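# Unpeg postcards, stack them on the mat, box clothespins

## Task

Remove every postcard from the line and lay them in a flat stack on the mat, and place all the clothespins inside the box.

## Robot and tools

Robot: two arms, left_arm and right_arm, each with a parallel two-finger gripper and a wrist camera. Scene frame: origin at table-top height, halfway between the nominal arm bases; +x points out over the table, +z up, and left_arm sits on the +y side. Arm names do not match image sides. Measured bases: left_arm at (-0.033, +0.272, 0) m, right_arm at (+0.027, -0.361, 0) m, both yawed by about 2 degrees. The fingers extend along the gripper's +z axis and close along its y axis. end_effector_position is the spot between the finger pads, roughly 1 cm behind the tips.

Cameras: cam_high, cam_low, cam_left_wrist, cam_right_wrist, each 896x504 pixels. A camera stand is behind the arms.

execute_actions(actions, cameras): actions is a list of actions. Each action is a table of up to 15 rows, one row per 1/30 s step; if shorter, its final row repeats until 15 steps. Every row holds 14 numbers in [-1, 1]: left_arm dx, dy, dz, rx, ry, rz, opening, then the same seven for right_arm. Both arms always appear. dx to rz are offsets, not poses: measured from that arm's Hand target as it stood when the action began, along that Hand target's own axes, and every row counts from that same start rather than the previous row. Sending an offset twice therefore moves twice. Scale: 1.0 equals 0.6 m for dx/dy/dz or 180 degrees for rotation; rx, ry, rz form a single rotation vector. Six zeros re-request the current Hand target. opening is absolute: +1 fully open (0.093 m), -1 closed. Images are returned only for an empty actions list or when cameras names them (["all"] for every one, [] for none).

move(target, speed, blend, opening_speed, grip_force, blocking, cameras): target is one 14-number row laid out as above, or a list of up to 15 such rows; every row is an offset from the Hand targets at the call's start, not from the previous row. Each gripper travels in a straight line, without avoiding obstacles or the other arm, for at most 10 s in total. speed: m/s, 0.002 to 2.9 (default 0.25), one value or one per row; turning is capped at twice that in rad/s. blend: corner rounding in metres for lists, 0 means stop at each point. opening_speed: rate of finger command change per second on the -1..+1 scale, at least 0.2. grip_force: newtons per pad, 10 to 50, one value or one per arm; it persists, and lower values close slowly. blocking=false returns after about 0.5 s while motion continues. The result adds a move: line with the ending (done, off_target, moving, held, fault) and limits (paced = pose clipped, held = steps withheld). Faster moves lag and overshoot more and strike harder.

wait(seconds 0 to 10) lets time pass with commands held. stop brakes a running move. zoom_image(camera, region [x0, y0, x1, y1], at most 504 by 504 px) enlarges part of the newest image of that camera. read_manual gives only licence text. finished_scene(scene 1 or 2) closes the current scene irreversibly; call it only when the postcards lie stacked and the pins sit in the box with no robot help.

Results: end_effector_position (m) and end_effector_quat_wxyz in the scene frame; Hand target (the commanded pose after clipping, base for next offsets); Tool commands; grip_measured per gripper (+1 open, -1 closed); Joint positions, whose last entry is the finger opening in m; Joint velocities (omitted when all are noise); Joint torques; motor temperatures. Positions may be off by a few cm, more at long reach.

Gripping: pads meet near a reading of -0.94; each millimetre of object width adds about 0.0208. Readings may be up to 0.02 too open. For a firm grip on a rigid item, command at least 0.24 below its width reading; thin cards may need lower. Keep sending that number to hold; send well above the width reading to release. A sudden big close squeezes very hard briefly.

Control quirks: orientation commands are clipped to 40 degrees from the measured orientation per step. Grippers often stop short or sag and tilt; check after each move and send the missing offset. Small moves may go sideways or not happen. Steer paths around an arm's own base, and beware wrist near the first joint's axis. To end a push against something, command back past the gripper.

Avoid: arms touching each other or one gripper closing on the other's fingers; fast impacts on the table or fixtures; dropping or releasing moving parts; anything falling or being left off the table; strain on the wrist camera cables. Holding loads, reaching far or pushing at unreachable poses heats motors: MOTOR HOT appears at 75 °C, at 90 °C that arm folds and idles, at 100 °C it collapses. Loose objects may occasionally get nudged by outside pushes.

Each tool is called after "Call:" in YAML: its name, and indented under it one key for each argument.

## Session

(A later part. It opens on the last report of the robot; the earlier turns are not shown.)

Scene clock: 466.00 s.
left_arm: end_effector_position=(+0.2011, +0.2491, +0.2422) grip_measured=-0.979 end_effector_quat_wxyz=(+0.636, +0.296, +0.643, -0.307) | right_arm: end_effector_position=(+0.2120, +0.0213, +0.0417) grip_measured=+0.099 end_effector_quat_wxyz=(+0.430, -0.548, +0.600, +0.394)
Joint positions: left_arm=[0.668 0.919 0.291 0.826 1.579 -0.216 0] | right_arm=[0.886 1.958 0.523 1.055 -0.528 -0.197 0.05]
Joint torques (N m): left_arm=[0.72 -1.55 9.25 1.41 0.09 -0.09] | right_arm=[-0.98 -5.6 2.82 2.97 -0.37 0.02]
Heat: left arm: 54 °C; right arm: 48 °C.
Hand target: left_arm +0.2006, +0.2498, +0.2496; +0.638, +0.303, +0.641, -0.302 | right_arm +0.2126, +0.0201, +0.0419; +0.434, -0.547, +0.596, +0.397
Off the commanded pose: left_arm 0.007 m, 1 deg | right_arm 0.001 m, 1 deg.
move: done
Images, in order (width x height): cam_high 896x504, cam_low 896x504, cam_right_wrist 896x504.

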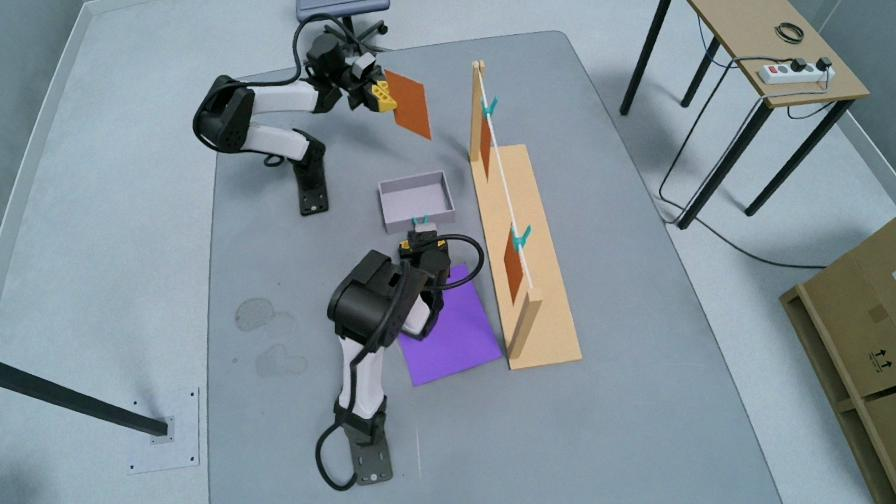

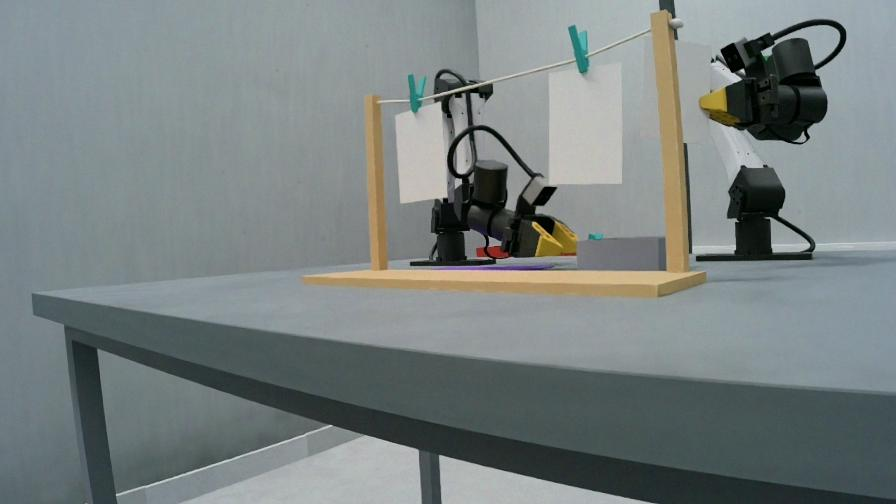

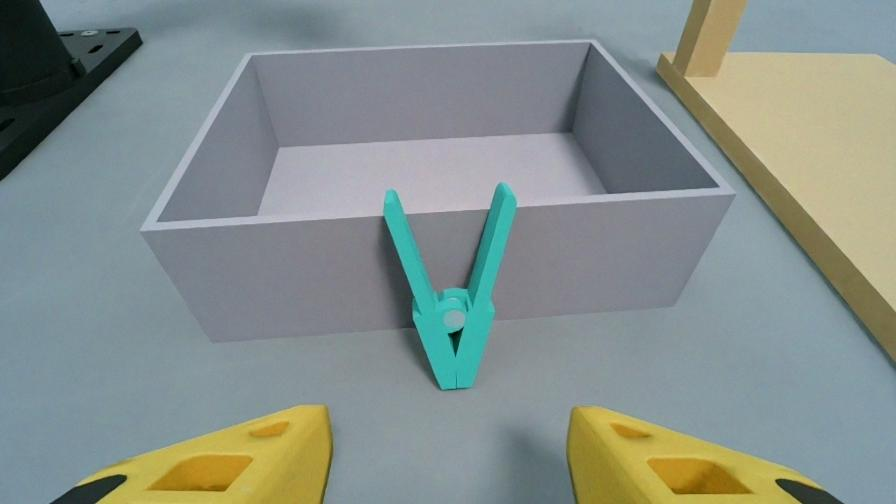

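Call:
move:
  target:
    - [0, 0, 0, 0, 0, 0, -1.0, -0.0069, -0.0028, 0.0827, 0, 0, 0, 0.1]
    - [0, 0, 0, 0, 0, 0, -1.0, -0.0069, -0.0028, 0.0827, 0, 0, 0, -0.8]
  speed: 0.06
  opening_speed: 0.6
  cameras: ["cam_right_wrist", "cam_low"]

Scene clock: 490.63 s.
left_arm: end_effector_position=(+0.2011, +0.2491, +0.2422) grip_measured=-0.979 end_effector_quat_wxyz=(+0.636, +0.296, +0.643, -0.307) | right_arm: end_effector_position=(+0.2150, +0.0629, +0.0291) grip_measured=-0.667 end_effector_quat_wxyz=(+0.428, -0.551, +0.595, +0.399)
Joint positions: left_arm=[0.668 0.919 0.291 0.826 1.579 -0.216 0] | right_arm=[0.95 2.097 0.677 1.057 -0.485 -0.171 0.013]
Joint torques (N m): left_arm=[0.65 -1.39 9.21 1.45 0.13 -0.14] | right_arm=[0.21 -6.78 4.93 2.66 -0.02 0.09]
Motor temperatures (°C): left_arm=[31 35 55 48 28 29 31] | right_arm=[31 47 38 49 31 29 30]
Heat: left arm: 55 °C; right arm: 49 °C.
Hand target: left_arm +0.2006, +0.2498, +0.2496; +0.638, +0.303, +0.641, -0.302 | right_arm +0.2185, +0.0682, +0.0306; -0.434, +0.547, -0.596, -0.397
Off the commanded pose: left_arm 0.007 m, 1 deg | right_arm 0.006 m, 1 deg.
move: done
Images, in order (width x height): cam_low 896x504, cam_right_wrist 896x504.

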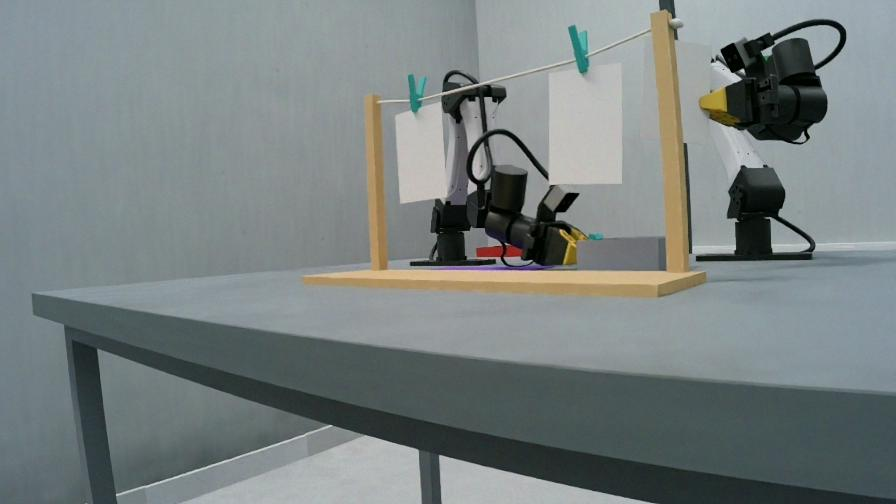

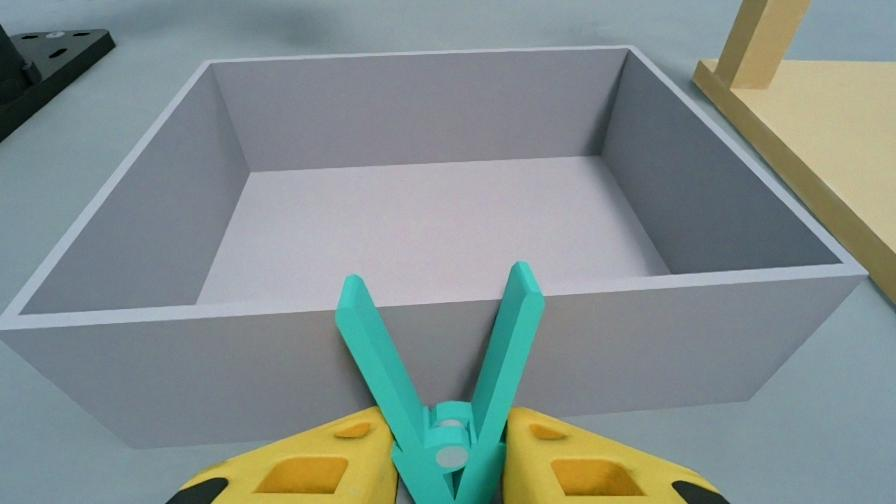

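Call:
move:
  target:
    - [0, 0, 0, 0, 0, 0, -1.0, -0.1016, 0, -0.0379, 0, 0, 0, -0.85]
    - [0, 0, 0, 0, 0, 0, -1.0, -0.1356, 0.0092, 0.0628, 0, 0, 0, -0.85]
    - [0, 0, 0, 0, 0, 0, -1.0, -0.0787, 0.0096, 0.0873, 0, 0, 0, -0.85]
    - [0, 0, 0, 0, 0, 0, -1.0, -0.0787, 0.0096, 0.0873, 0, 0, 0, -0.1]
    - [0, 0, 0, 0, 0, 0, -1.0, -0.2055, 0.0045, -0.017, 0, 0, 0, -0.1]
  speed: [0.1, 0.1, 0.06, 0.06, 0.12]
  opening_speed: 1.0
  blend: [0.01, 0.01, 0, 0, 0]
  cameras: ["cam_right_wrist", "cam_low", "cam_high"]

Scene clock: 511.10 s.
left_arm: end_effector_position=(+0.2011, +0.2491, +0.2422) grip_measured=-0.979 end_effector_quat_wxyz=(+0.636, +0.296, +0.643, -0.307) | right_arm: end_effector_position=(+0.2187, +0.0984, +0.1411) grip_measured=-0.101 end_effector_quat_wxyz=(+0.426, -0.546, +0.606, +0.391)
Joint positions: left_arm=[0.668 0.919 0.291 0.826 1.579 -0.216 0] | right_arm=[1.007 1.784 0.917 0.498 -0.409 -0.144 0.04]
Joint torques (N m): left_arm=[0.58 -1.47 9.48 1.36 0.11 -0.21] | right_arm=[-0.87 -8.96 5.2 2.79 -0.39 -0.05]
Motor temperatures (°C): left_arm=[31 34 55 47 28 29 31] | right_arm=[31 48 37 48 31 29 31]
Heat: left arm: 55 °C; right arm: 48 °C.
Hand target: left_arm +0.2006, +0.2498, +0.2496; +0.638, +0.303, +0.641, -0.302 | right_arm +0.2182, +0.0966, +0.1510; +0.434, -0.547, +0.596, +0.397
Off the commanded pose: left_arm 0.007 m, 1 deg | right_arm 0.010 m, 2 deg.
move: done; target 4's new opening was sent with right_arm's hand 0.011 m and 2 deg from that target
Images, in order (width x height): cam_high 896x504, cam_low 896x504, cam_right_wrist 896x504.

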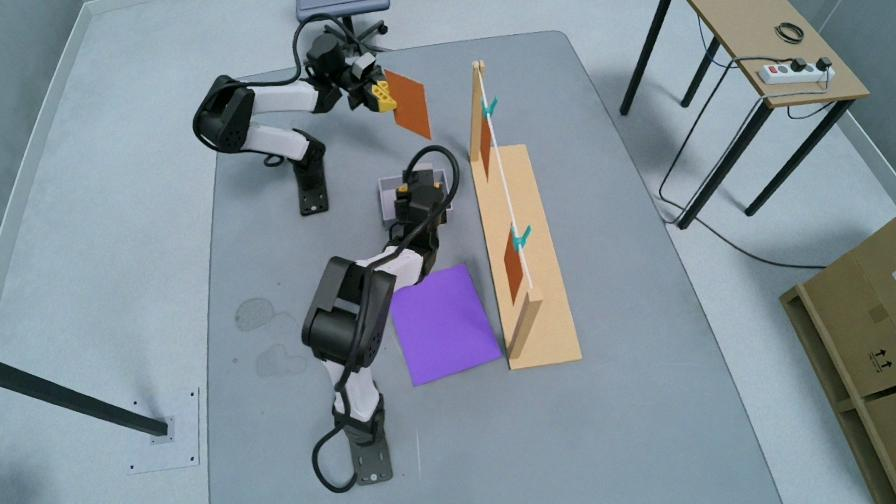

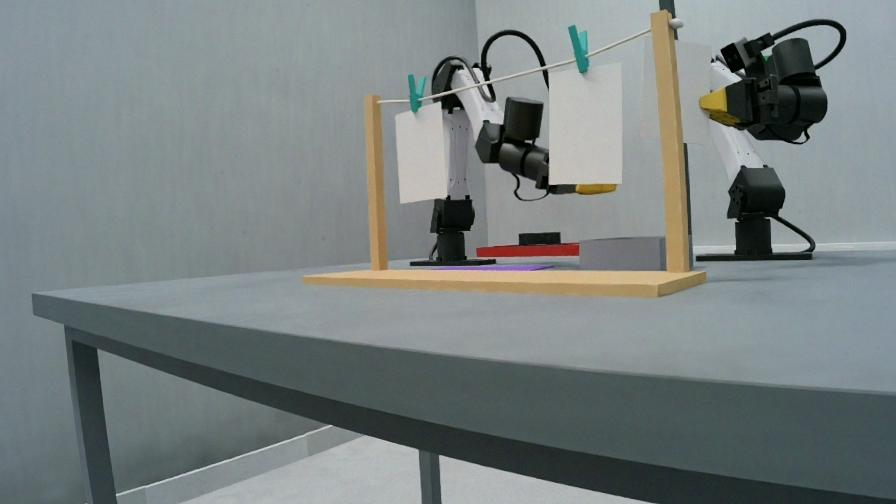

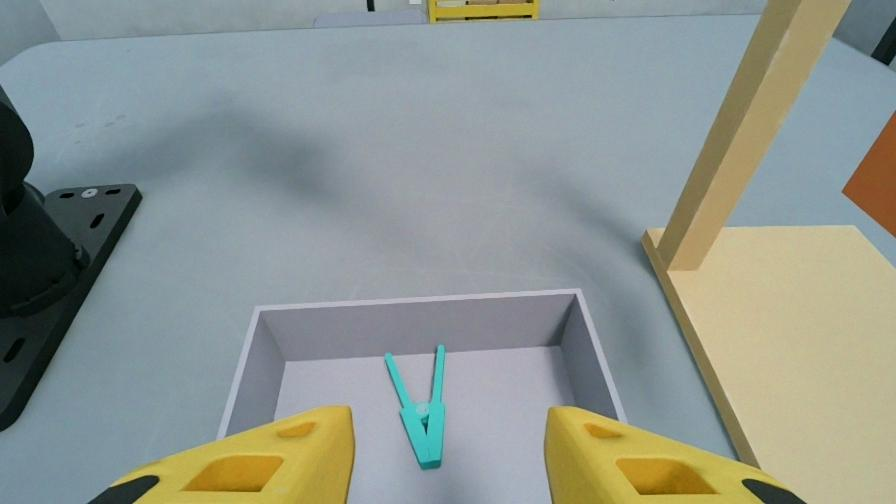

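Call:
move:
  target:
    - [-0.001, -0.0382, 0.0977, 0.1959, -0.0693, 0.5068, -1.0, -0.1266, -0.0413, -0.298, 0, 0, 0, -0.1]
    - [0.0812, -0.2513, 0.3977, 0.1959, -0.0693, 0.5068, -1.0, -0.2133, -0.1872, -0.6668, 0.1053, 0.011, 0.0356, -0.1]
    - [0.2392, -0.3395, 0.4878, 0.1959, -0.0693, 0.5068, -1.0, -0.2133, -0.1872, -0.6668, 0.1053, 0.011, 0.0356, 0.3]
  speed: [0.2, 0.2, 0.1]
  blend: [0.03, 0.03, 0]
  cameras: ["all"]

Call:
zoom_image:
  camera: "cam_high"
  region: [360, 220, 540, 400]

Scene clock: 549.77 s.
left_arm: end_effector_position=(+0.2234, -0.0991, +0.0970) grip_measured=-0.979 end_effector_quat_wxyz=(+0.597, +0.798, +0.062, +0.045) | right_arm: end_effector_position=(+0.3004, -0.2531, +0.3873) grip_measured=+0.299 end_effector_quat_wxyz=(+0.474, -0.433, +0.702, +0.308)
Joint positions: left_arm=[-0.771 1.832 0.69 0.781 0.646 1.792 0] | right_arm=[-0.197 1.324 1.668 -1.298 -1.113 -0.879 0.06]
Joint torques (N m): left_arm=[-0.01 -6.16 8.03 2.33 0.25 -0.35] | right_arm=[-0.9 -2.55 7.04 1.58 -0.91 -0.18]
Motor temperatures (°C): left_arm=[31 34 55 47 28 29 31] | right_arm=[31 49 37 47 31 29 30]
Heat: left arm: 55 °C; right arm: 49 °C.
Hand target: left_arm +0.2283, -0.1054, +0.1051; +0.607, +0.791, +0.063, +0.048 | right_arm +0.3004, -0.2530, +0.3962; +0.485, -0.441, +0.690, +0.308
Off the commanded pose: left_arm 0.011 m, 1 deg | right_arm 0.009 m, 2 deg.
move: off_target (left_arm)

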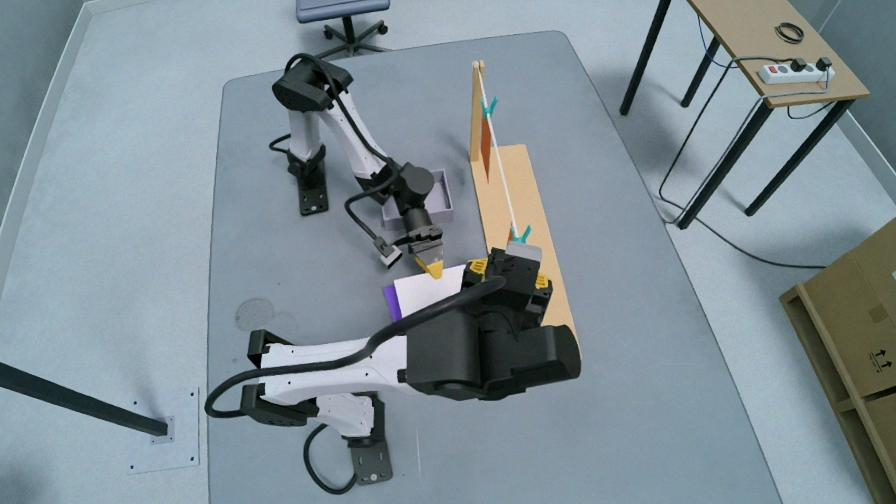

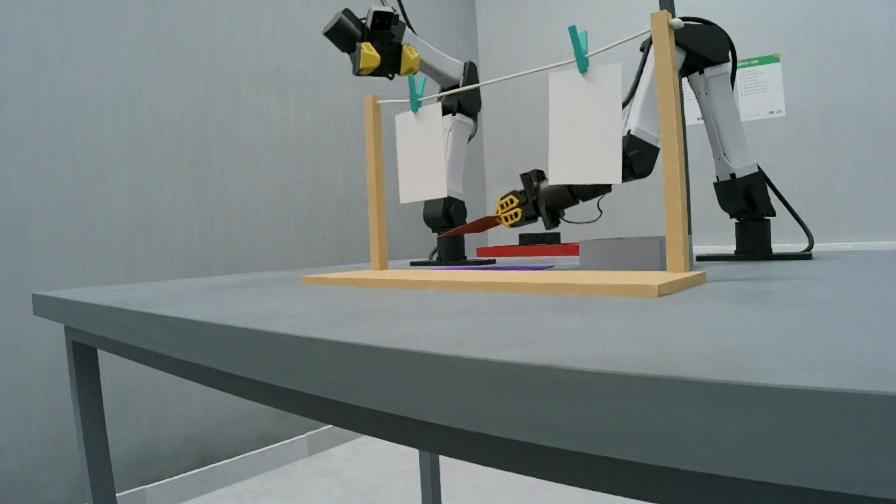

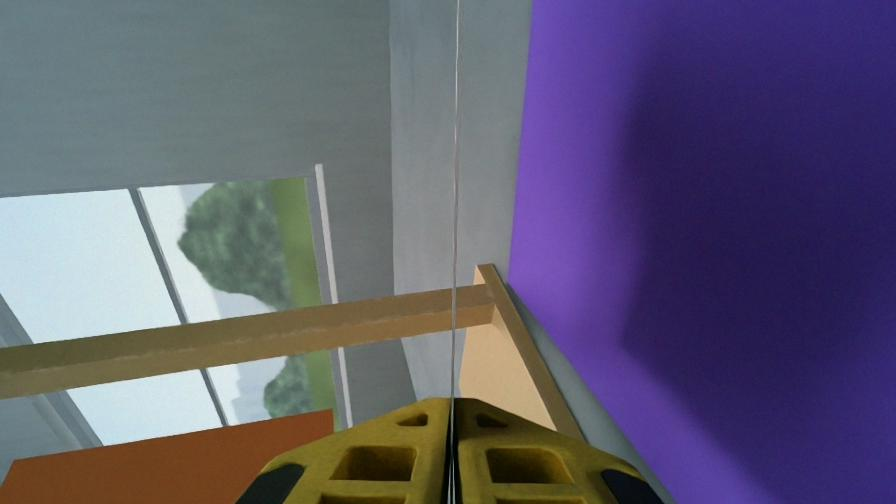

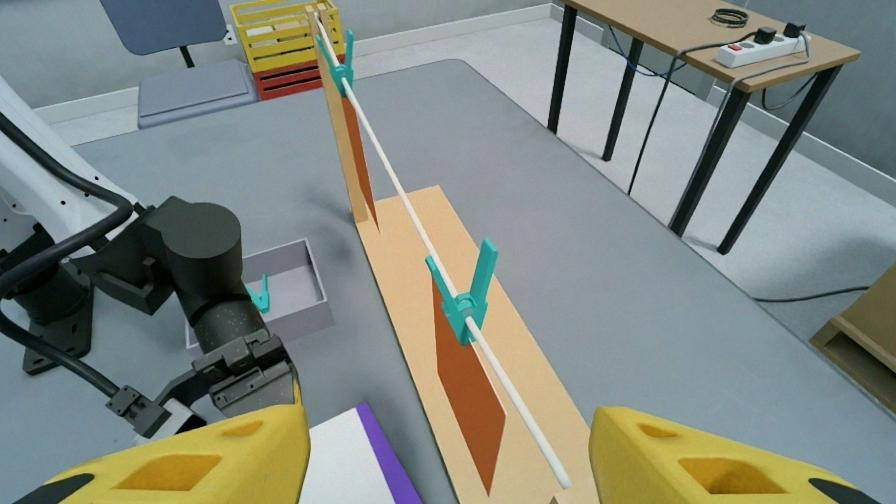

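Scaled by 2.800.

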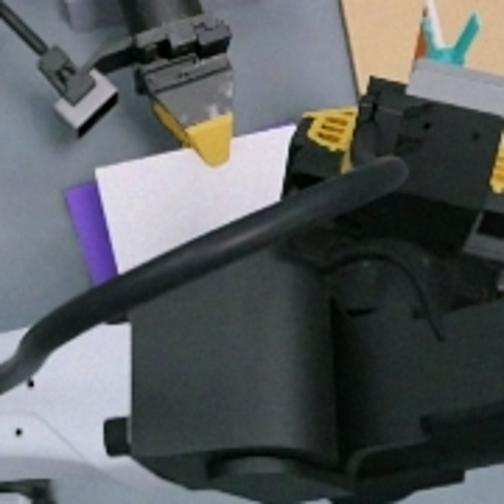

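Call:
move:
  target: [0.0085, -0.0891, 0.0411, 0.017, 0, 0, -1.0, 0, 0, 0, 0, 0, 0, 0.3]
  speed: 0.07
  cameras: ["cam_low", "cam_left_wrist", "cam_high", "cam_right_wrist"]

Call:
zoom_image:
  camera: "cam_low"
  region: [400, 170, 620, 290]

Scene clock: 579.57 s.
left_arm: end_effector_position=(+0.2310, -0.1077, +0.0411) grip_measured=-0.979 end_effector_quat_wxyz=(+0.577, +0.812, +0.077, +0.035) | right_arm: end_effector_position=(+0.3004, -0.2531, +0.3873) grip_measured=+0.299 end_effector_quat_wxyz=(+0.474, -0.433, +0.702, +0.308)
Joint positions: left_arm=[-0.78 2.041 0.726 0.894 0.623 1.793 0] | right_arm=[-0.197 1.324 1.668 -1.298 -1.113 -0.879 0.06]
Joint torques (N m): left_arm=[0.02 -6.8 7.56 2.28 0.24 0.01] | right_arm=[-0.91 -2.54 7.05 1.58 -0.91 -0.18]
Motor temperatures (°C): left_arm=[31 36 53 52 28 29 31] | right_arm=[31 46 39 43 31 29 30]
Heat: left arm: 53 °C; right arm: 46 °C.
Hand target: left_arm +0.2348, -0.1145, +0.0470; +0.586, +0.807, +0.064, +0.046 | right_arm +0.3004, -0.2530, +0.3962; +0.485, -0.441, +0.690, +0.308
Off the commanded pose: left_arm 0.010 m, 2 deg | right_arm 0.009 m, 2 deg.
move: done

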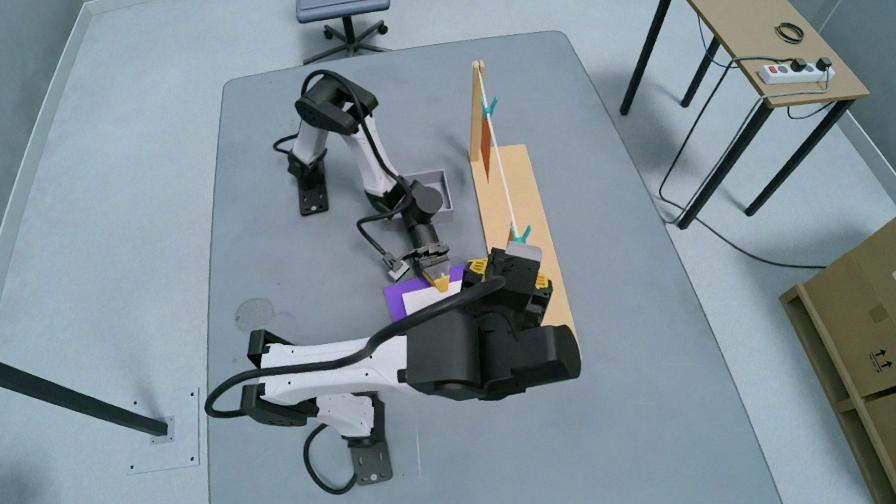

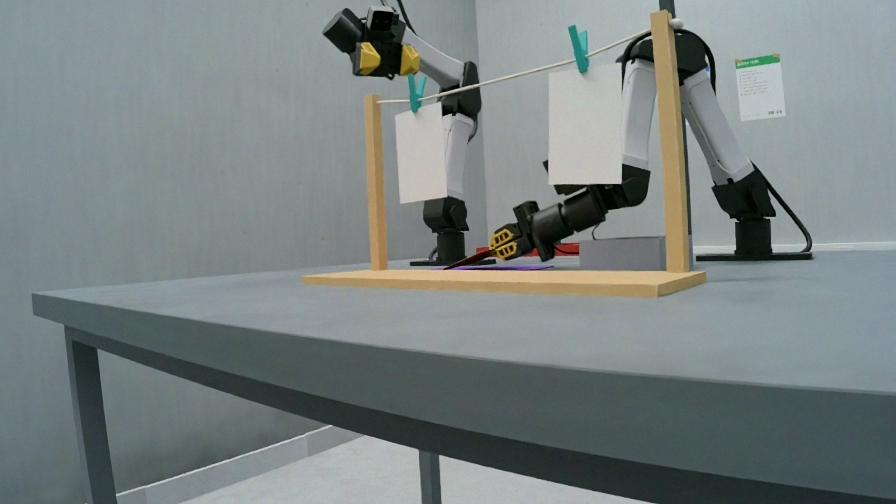

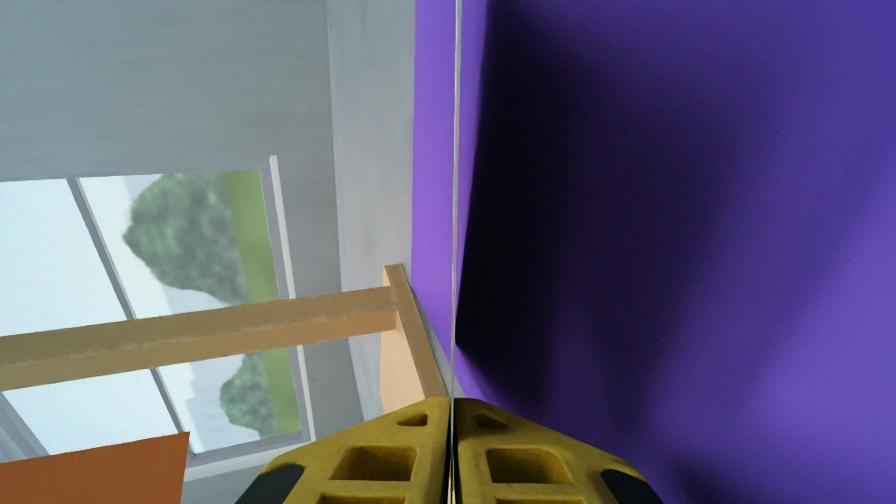

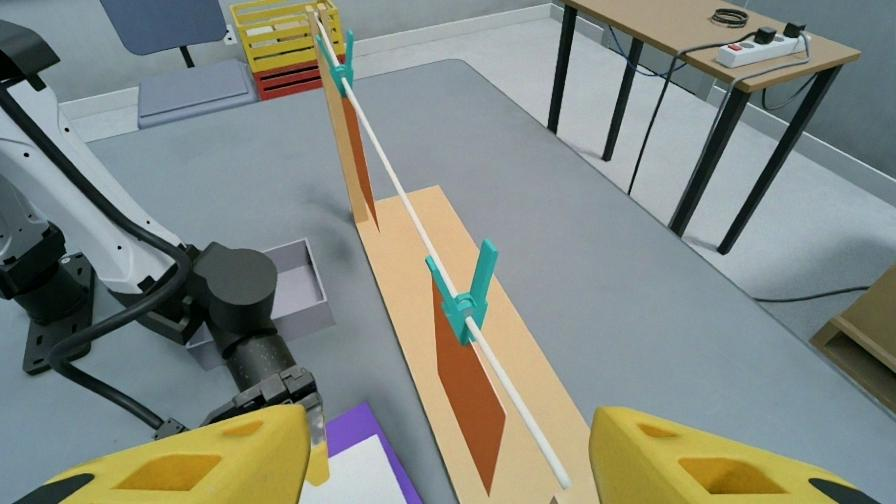

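Scaled by 2.291.

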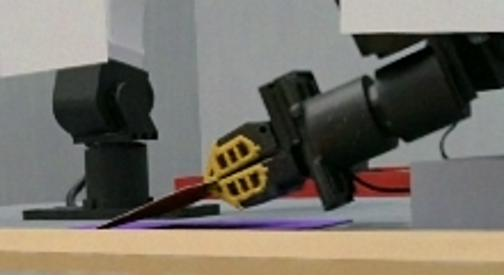

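Call:
move:
  target:
    - [0, 0, 0, 0, 0, 0, -0.8, 0, 0, 0, 0, 0, 0, 0.3]
    - [0, 0, -0.085, 0, 0, 0, -0.8, 0, 0, 0, 0, 0, 0, 0.3]
  speed: 0.07
  opening_speed: 0.5
  cameras: ["cam_low", "cam_left_wrist", "cam_high"]

Call:
zoom_image:
  camera: "cam_low"
  region: [400, 170, 620, 290]

Call:
zoom_image:
  camera: "cam_high"
  region: [360, 220, 540, 400]

Scene clock: 590.30 s.
left_arm: end_effector_position=(+0.2300, -0.0680, +0.0552) grip_measured=-0.802 end_effector_quat_wxyz=(+0.581, +0.810, +0.075, +0.044) | right_arm: end_effector_position=(+0.3004, -0.2531, +0.3873) grip_measured=+0.299 end_effector_quat_wxyz=(+0.474, -0.433, +0.702, +0.308)
Joint positions: left_arm=[-0.69 1.92 0.611 0.875 0.696 1.842 0.007] | right_arm=[-0.197 1.324 1.668 -1.298 -1.113 -0.879 0.06]
Joint torques (N m): left_arm=[0.62 -8.85 4.74 1.99 0.44 0.08] | right_arm=[-0.91 -2.54 7.05 1.58 -0.91 -0.18]
Heat: left arm: 53 °C; right arm: 45 °C.
Hand target: left_arm +0.2272, -0.0666, +0.0628; +0.586, +0.807, +0.064, +0.046 | right_arm +0.3004, -0.2530, +0.3962; +0.485, -0.441, +0.690, +0.308
Off the commanded pose: left_arm 0.008 m, 2 deg | right_arm 0.009 m, 2 deg.
move: done
Images, in order (width x height): cam_high 896x504, cam_low 896x504, cam_left_wrist 896x504.

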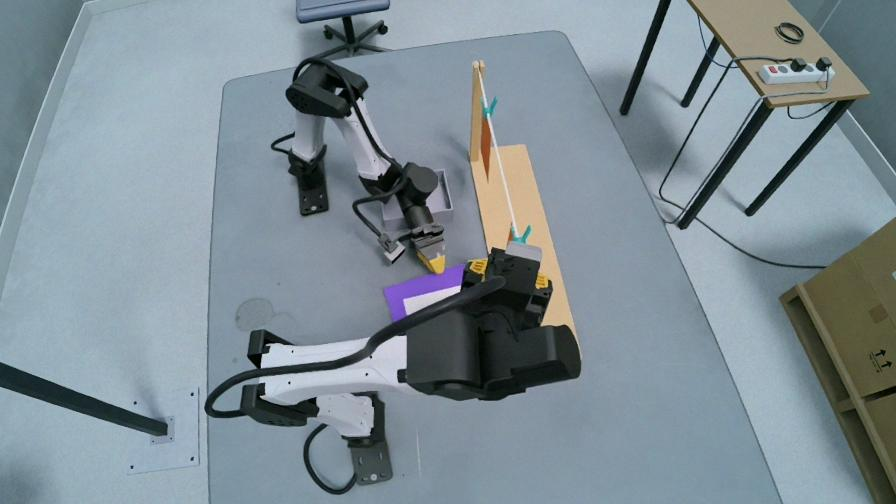

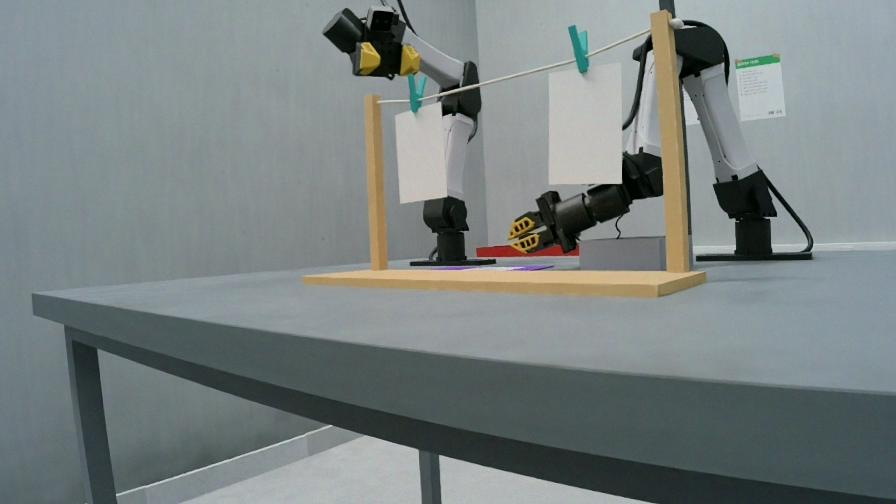

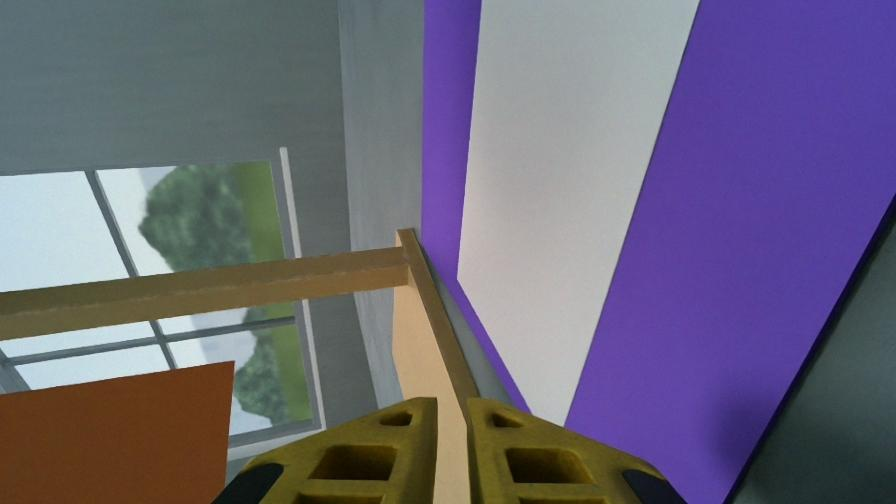

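Scaled by 2.291.

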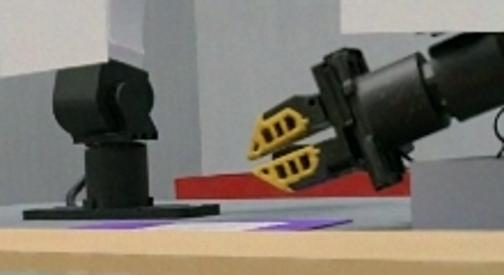

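Scaled by 2.800.

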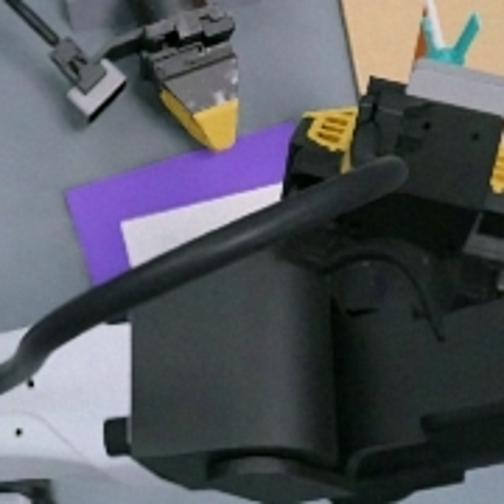

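Call:
move:
  target:
    - [0.0786, 0.1415, -0.0892, -0.03, -0.048, -0.246, -0.2, 0, 0, 0, 0, 0, 0, 0.3]
    - [0.1856, 0.2238, -0.0092, -0.0611, -0.0959, -0.4917, -0.2, 0.0043, -0.0323, 0.09, -0.0783, 0.011, -0.0285, 0.3]
  speed: 0.16
  blend: [0.02, 0]
  cameras: ["all"]

Scene clock: 630.53 s.
left_arm: end_effector_position=(+0.3383, -0.0805, +0.1868) grip_measured=-0.202 end_effector_quat_wxyz=(+0.513, +0.480, +0.527, -0.479) | right_arm: end_effector_position=(+0.3394, -0.2195, +0.3674) grip_measured=+0.299 end_effector_quat_wxyz=(+0.418, -0.524, +0.650, +0.357)
Joint positions: left_arm=[-0.508 2.018 1.089 0.901 1.014 0.011 0.036] | right_arm=[-0.071 1.655 1.945 -1.53 -1.139 -1.181 0.06]
Joint torques (N m): left_arm=[-0.09 -7.99 9.35 2.18 0 -0.11] | right_arm=[0.29 -4.94 6.84 1.05 -1.02 -0.19]
Motor temperatures (°C): left_arm=[31 43 49 50 29 29 31] | right_arm=[31 44 39 41 32 29 30]
Heat: left arm: 50 °C; right arm: 44 °C.
Hand target: left_arm +0.3431, -0.0850, +0.1922; +0.521, +0.478, +0.521, -0.478 | right_arm +0.3389, -0.2158, +0.3755; +0.428, -0.532, +0.635, +0.360
Off the commanded pose: left_arm 0.008 m, 1 deg | right_arm 0.009 m, 2 deg.
move: done

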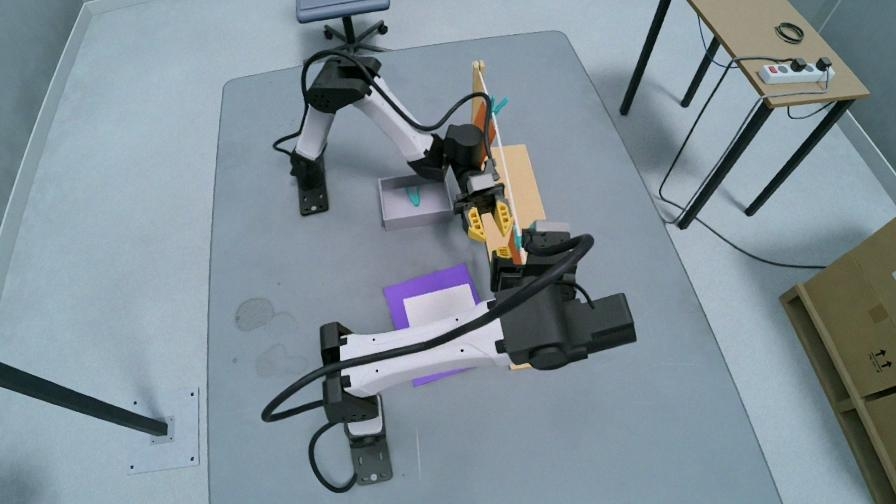

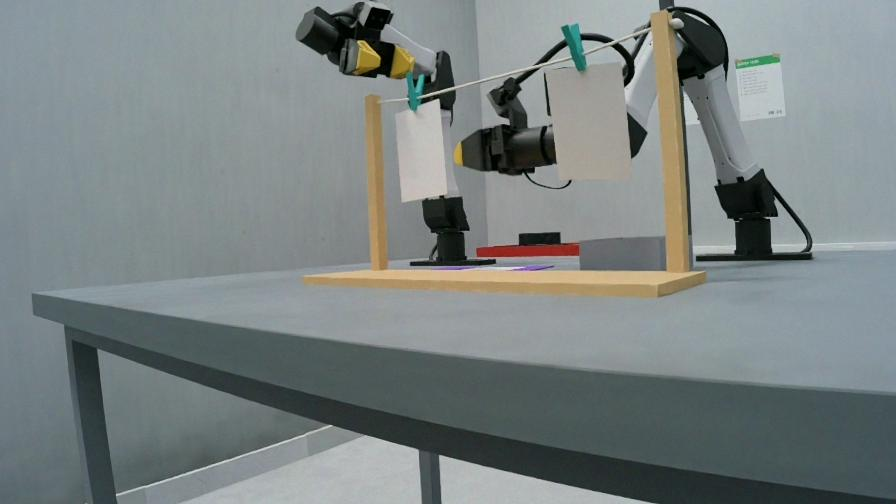

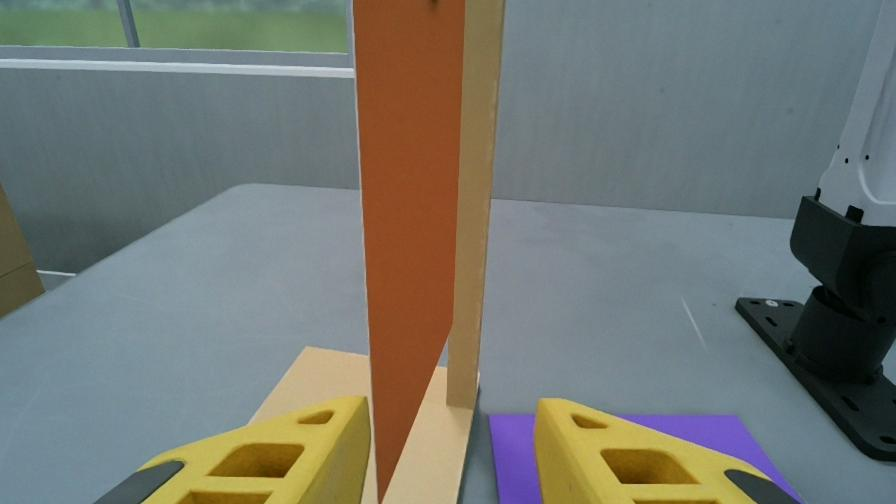

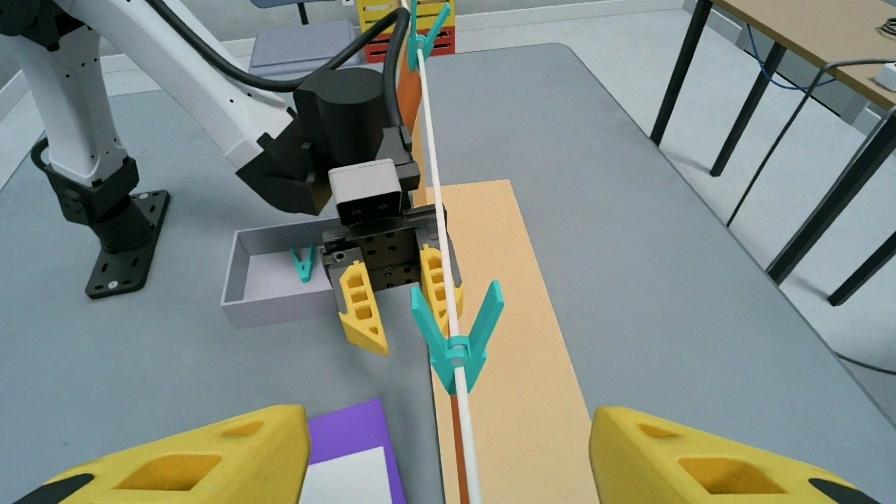

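Call:
execute_actions:
  actions: []
  cameras: ["cam_high","cam_low","cam_left_wrist","cam_right_wrist"]

Scene clock: 669.87 s.
left_arm: end_effector_position=(+0.3383, -0.0805, +0.1869) grip_measured=-0.202 end_effector_quat_wxyz=(+0.513, +0.479, +0.527, -0.479) | right_arm: end_effector_position=(+0.3393, -0.2195, +0.3674) grip_measured=+0.299 end_effector_quat_wxyz=(+0.418, -0.524, +0.650, +0.357)
Joint positions: left_arm=[-0.508 2.018 1.089 0.901 1.014 0.01 0.036] | right_arm=[-0.071 1.655 1.945 -1.531 -1.139 -1.181 0.06]
Joint velocities: within noise
Joint torques (N m): left_arm=[-0.18 -7.95 9.13 2.18 0.05 -0.11] | right_arm=[0.29 -4.94 6.84 1.05 -1.03 -0.2]
Motor temperatures (°C): left_arm=[31 42 50 50 29 29 31] | right_arm=[31 44 39 39 32 29 30]
Heat: left arm: 50 °C; right arm: 44 °C.
Hand target: left_arm +0.3431, -0.0850, +0.1922; +0.521, +0.478, +0.521, -0.478 | right_arm +0.3389, -0.2158, +0.3755; +0.428, -0.532, +0.635, +0.360
Tool commands: left_gripper/opening=-0.2 right_gripper/opening=+0.3
Off the commanded pose: left_arm 0.008 m, 1 deg | right_arm 0.009 m, 2 deg.

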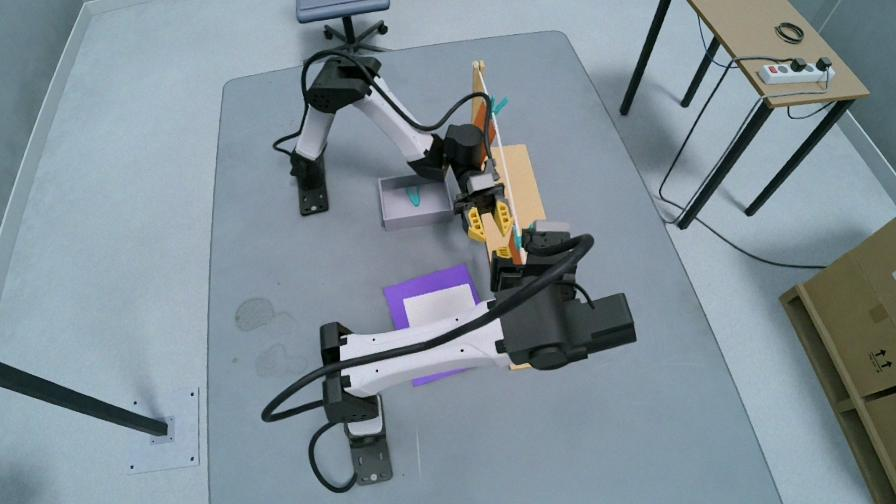

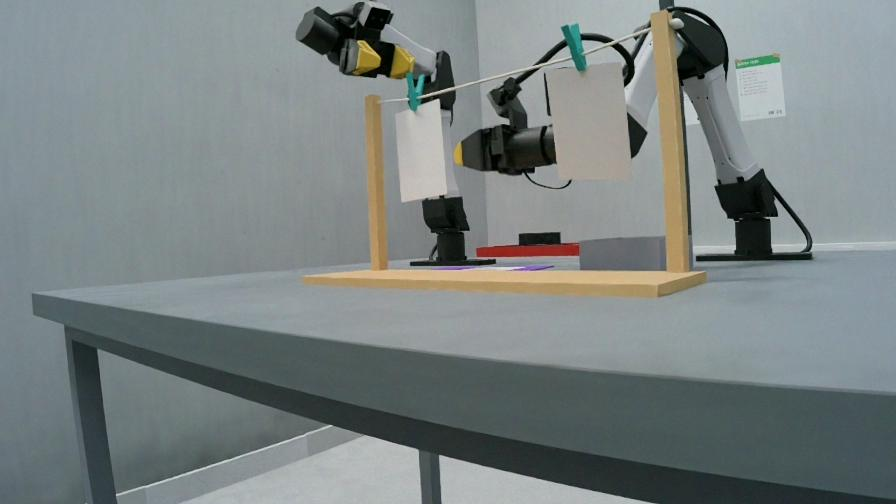

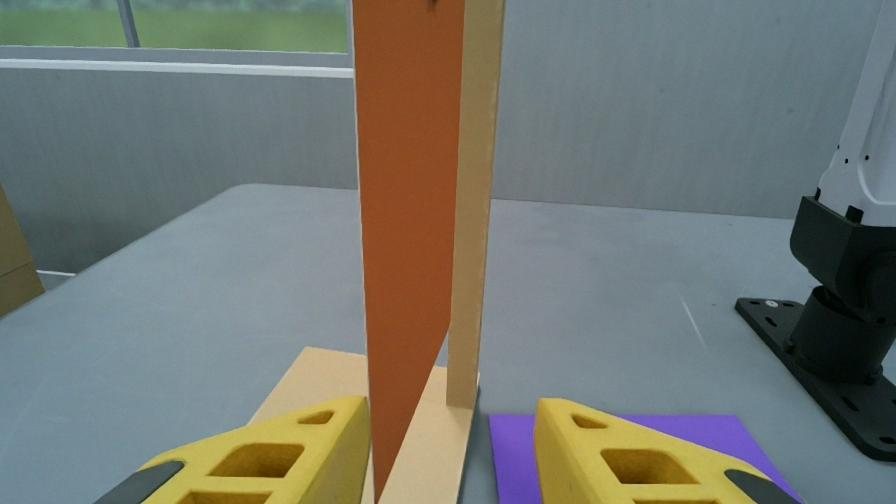

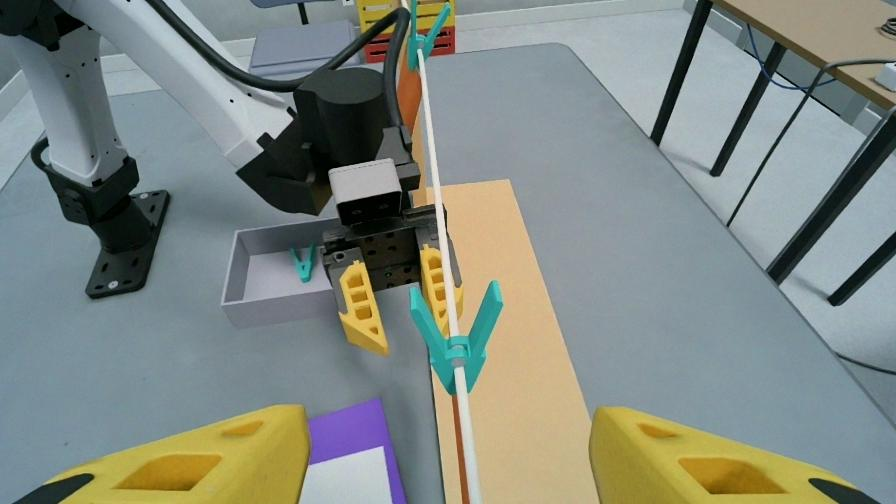

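Call:
move:
  target: [0, 0.028, 0, 0, 0, 0, -0.2, 0,0,0,0,0,0, 0.3]
  speed: 0.08
  cameras: ["cam_left_wrist", "cam_low"]

Scene clock: 692.83 s.
left_arm: end_effector_position=(+0.3544, -0.0831, +0.1901) grip_measured=-0.202 end_effector_quat_wxyz=(+0.522, +0.479, +0.522, -0.475) | right_arm: end_effector_position=(+0.3393, -0.2195, +0.3674) grip_measured=+0.299 end_effector_quat_wxyz=(+0.418, -0.524, +0.650, +0.357)
Joint positions: left_arm=[-0.498 2.061 1.158 0.897 1.016 0.01 0.036] | right_arm=[-0.071 1.655 1.945 -1.531 -1.139 -1.182 0.06]
Joint torques (N m): left_arm=[0.77 -8.5 9.35 1.97 0.13 -0.09] | right_arm=[0.29 -4.92 6.87 1.05 -1.03 -0.19]
Heat: left arm: 51 °C; right arm: 44 °C.
Hand target: left_arm +0.3598, -0.0835, +0.1921; +0.521, +0.478, +0.521, -0.478 | right_arm +0.3389, -0.2158, +0.3755; +0.428, -0.532, +0.635, +0.360
Off the commanded pose: left_arm 0.006 m, 0 deg | right_arm 0.009 m, 2 deg.
move: done
Images, in order (width x height): cam_low 896x504, cam_left_wrist 896x504.

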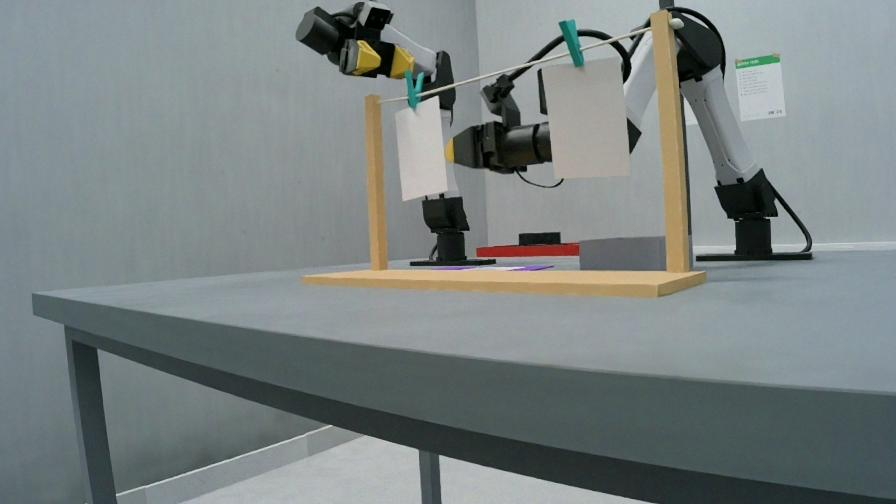

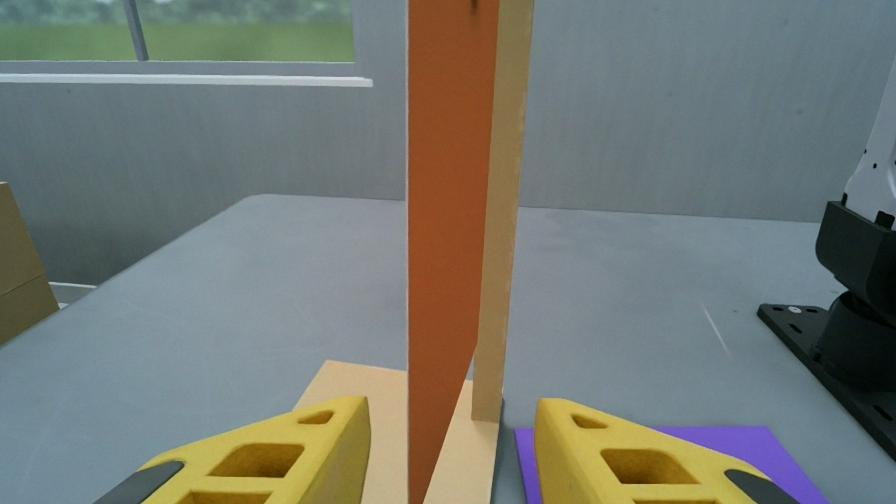

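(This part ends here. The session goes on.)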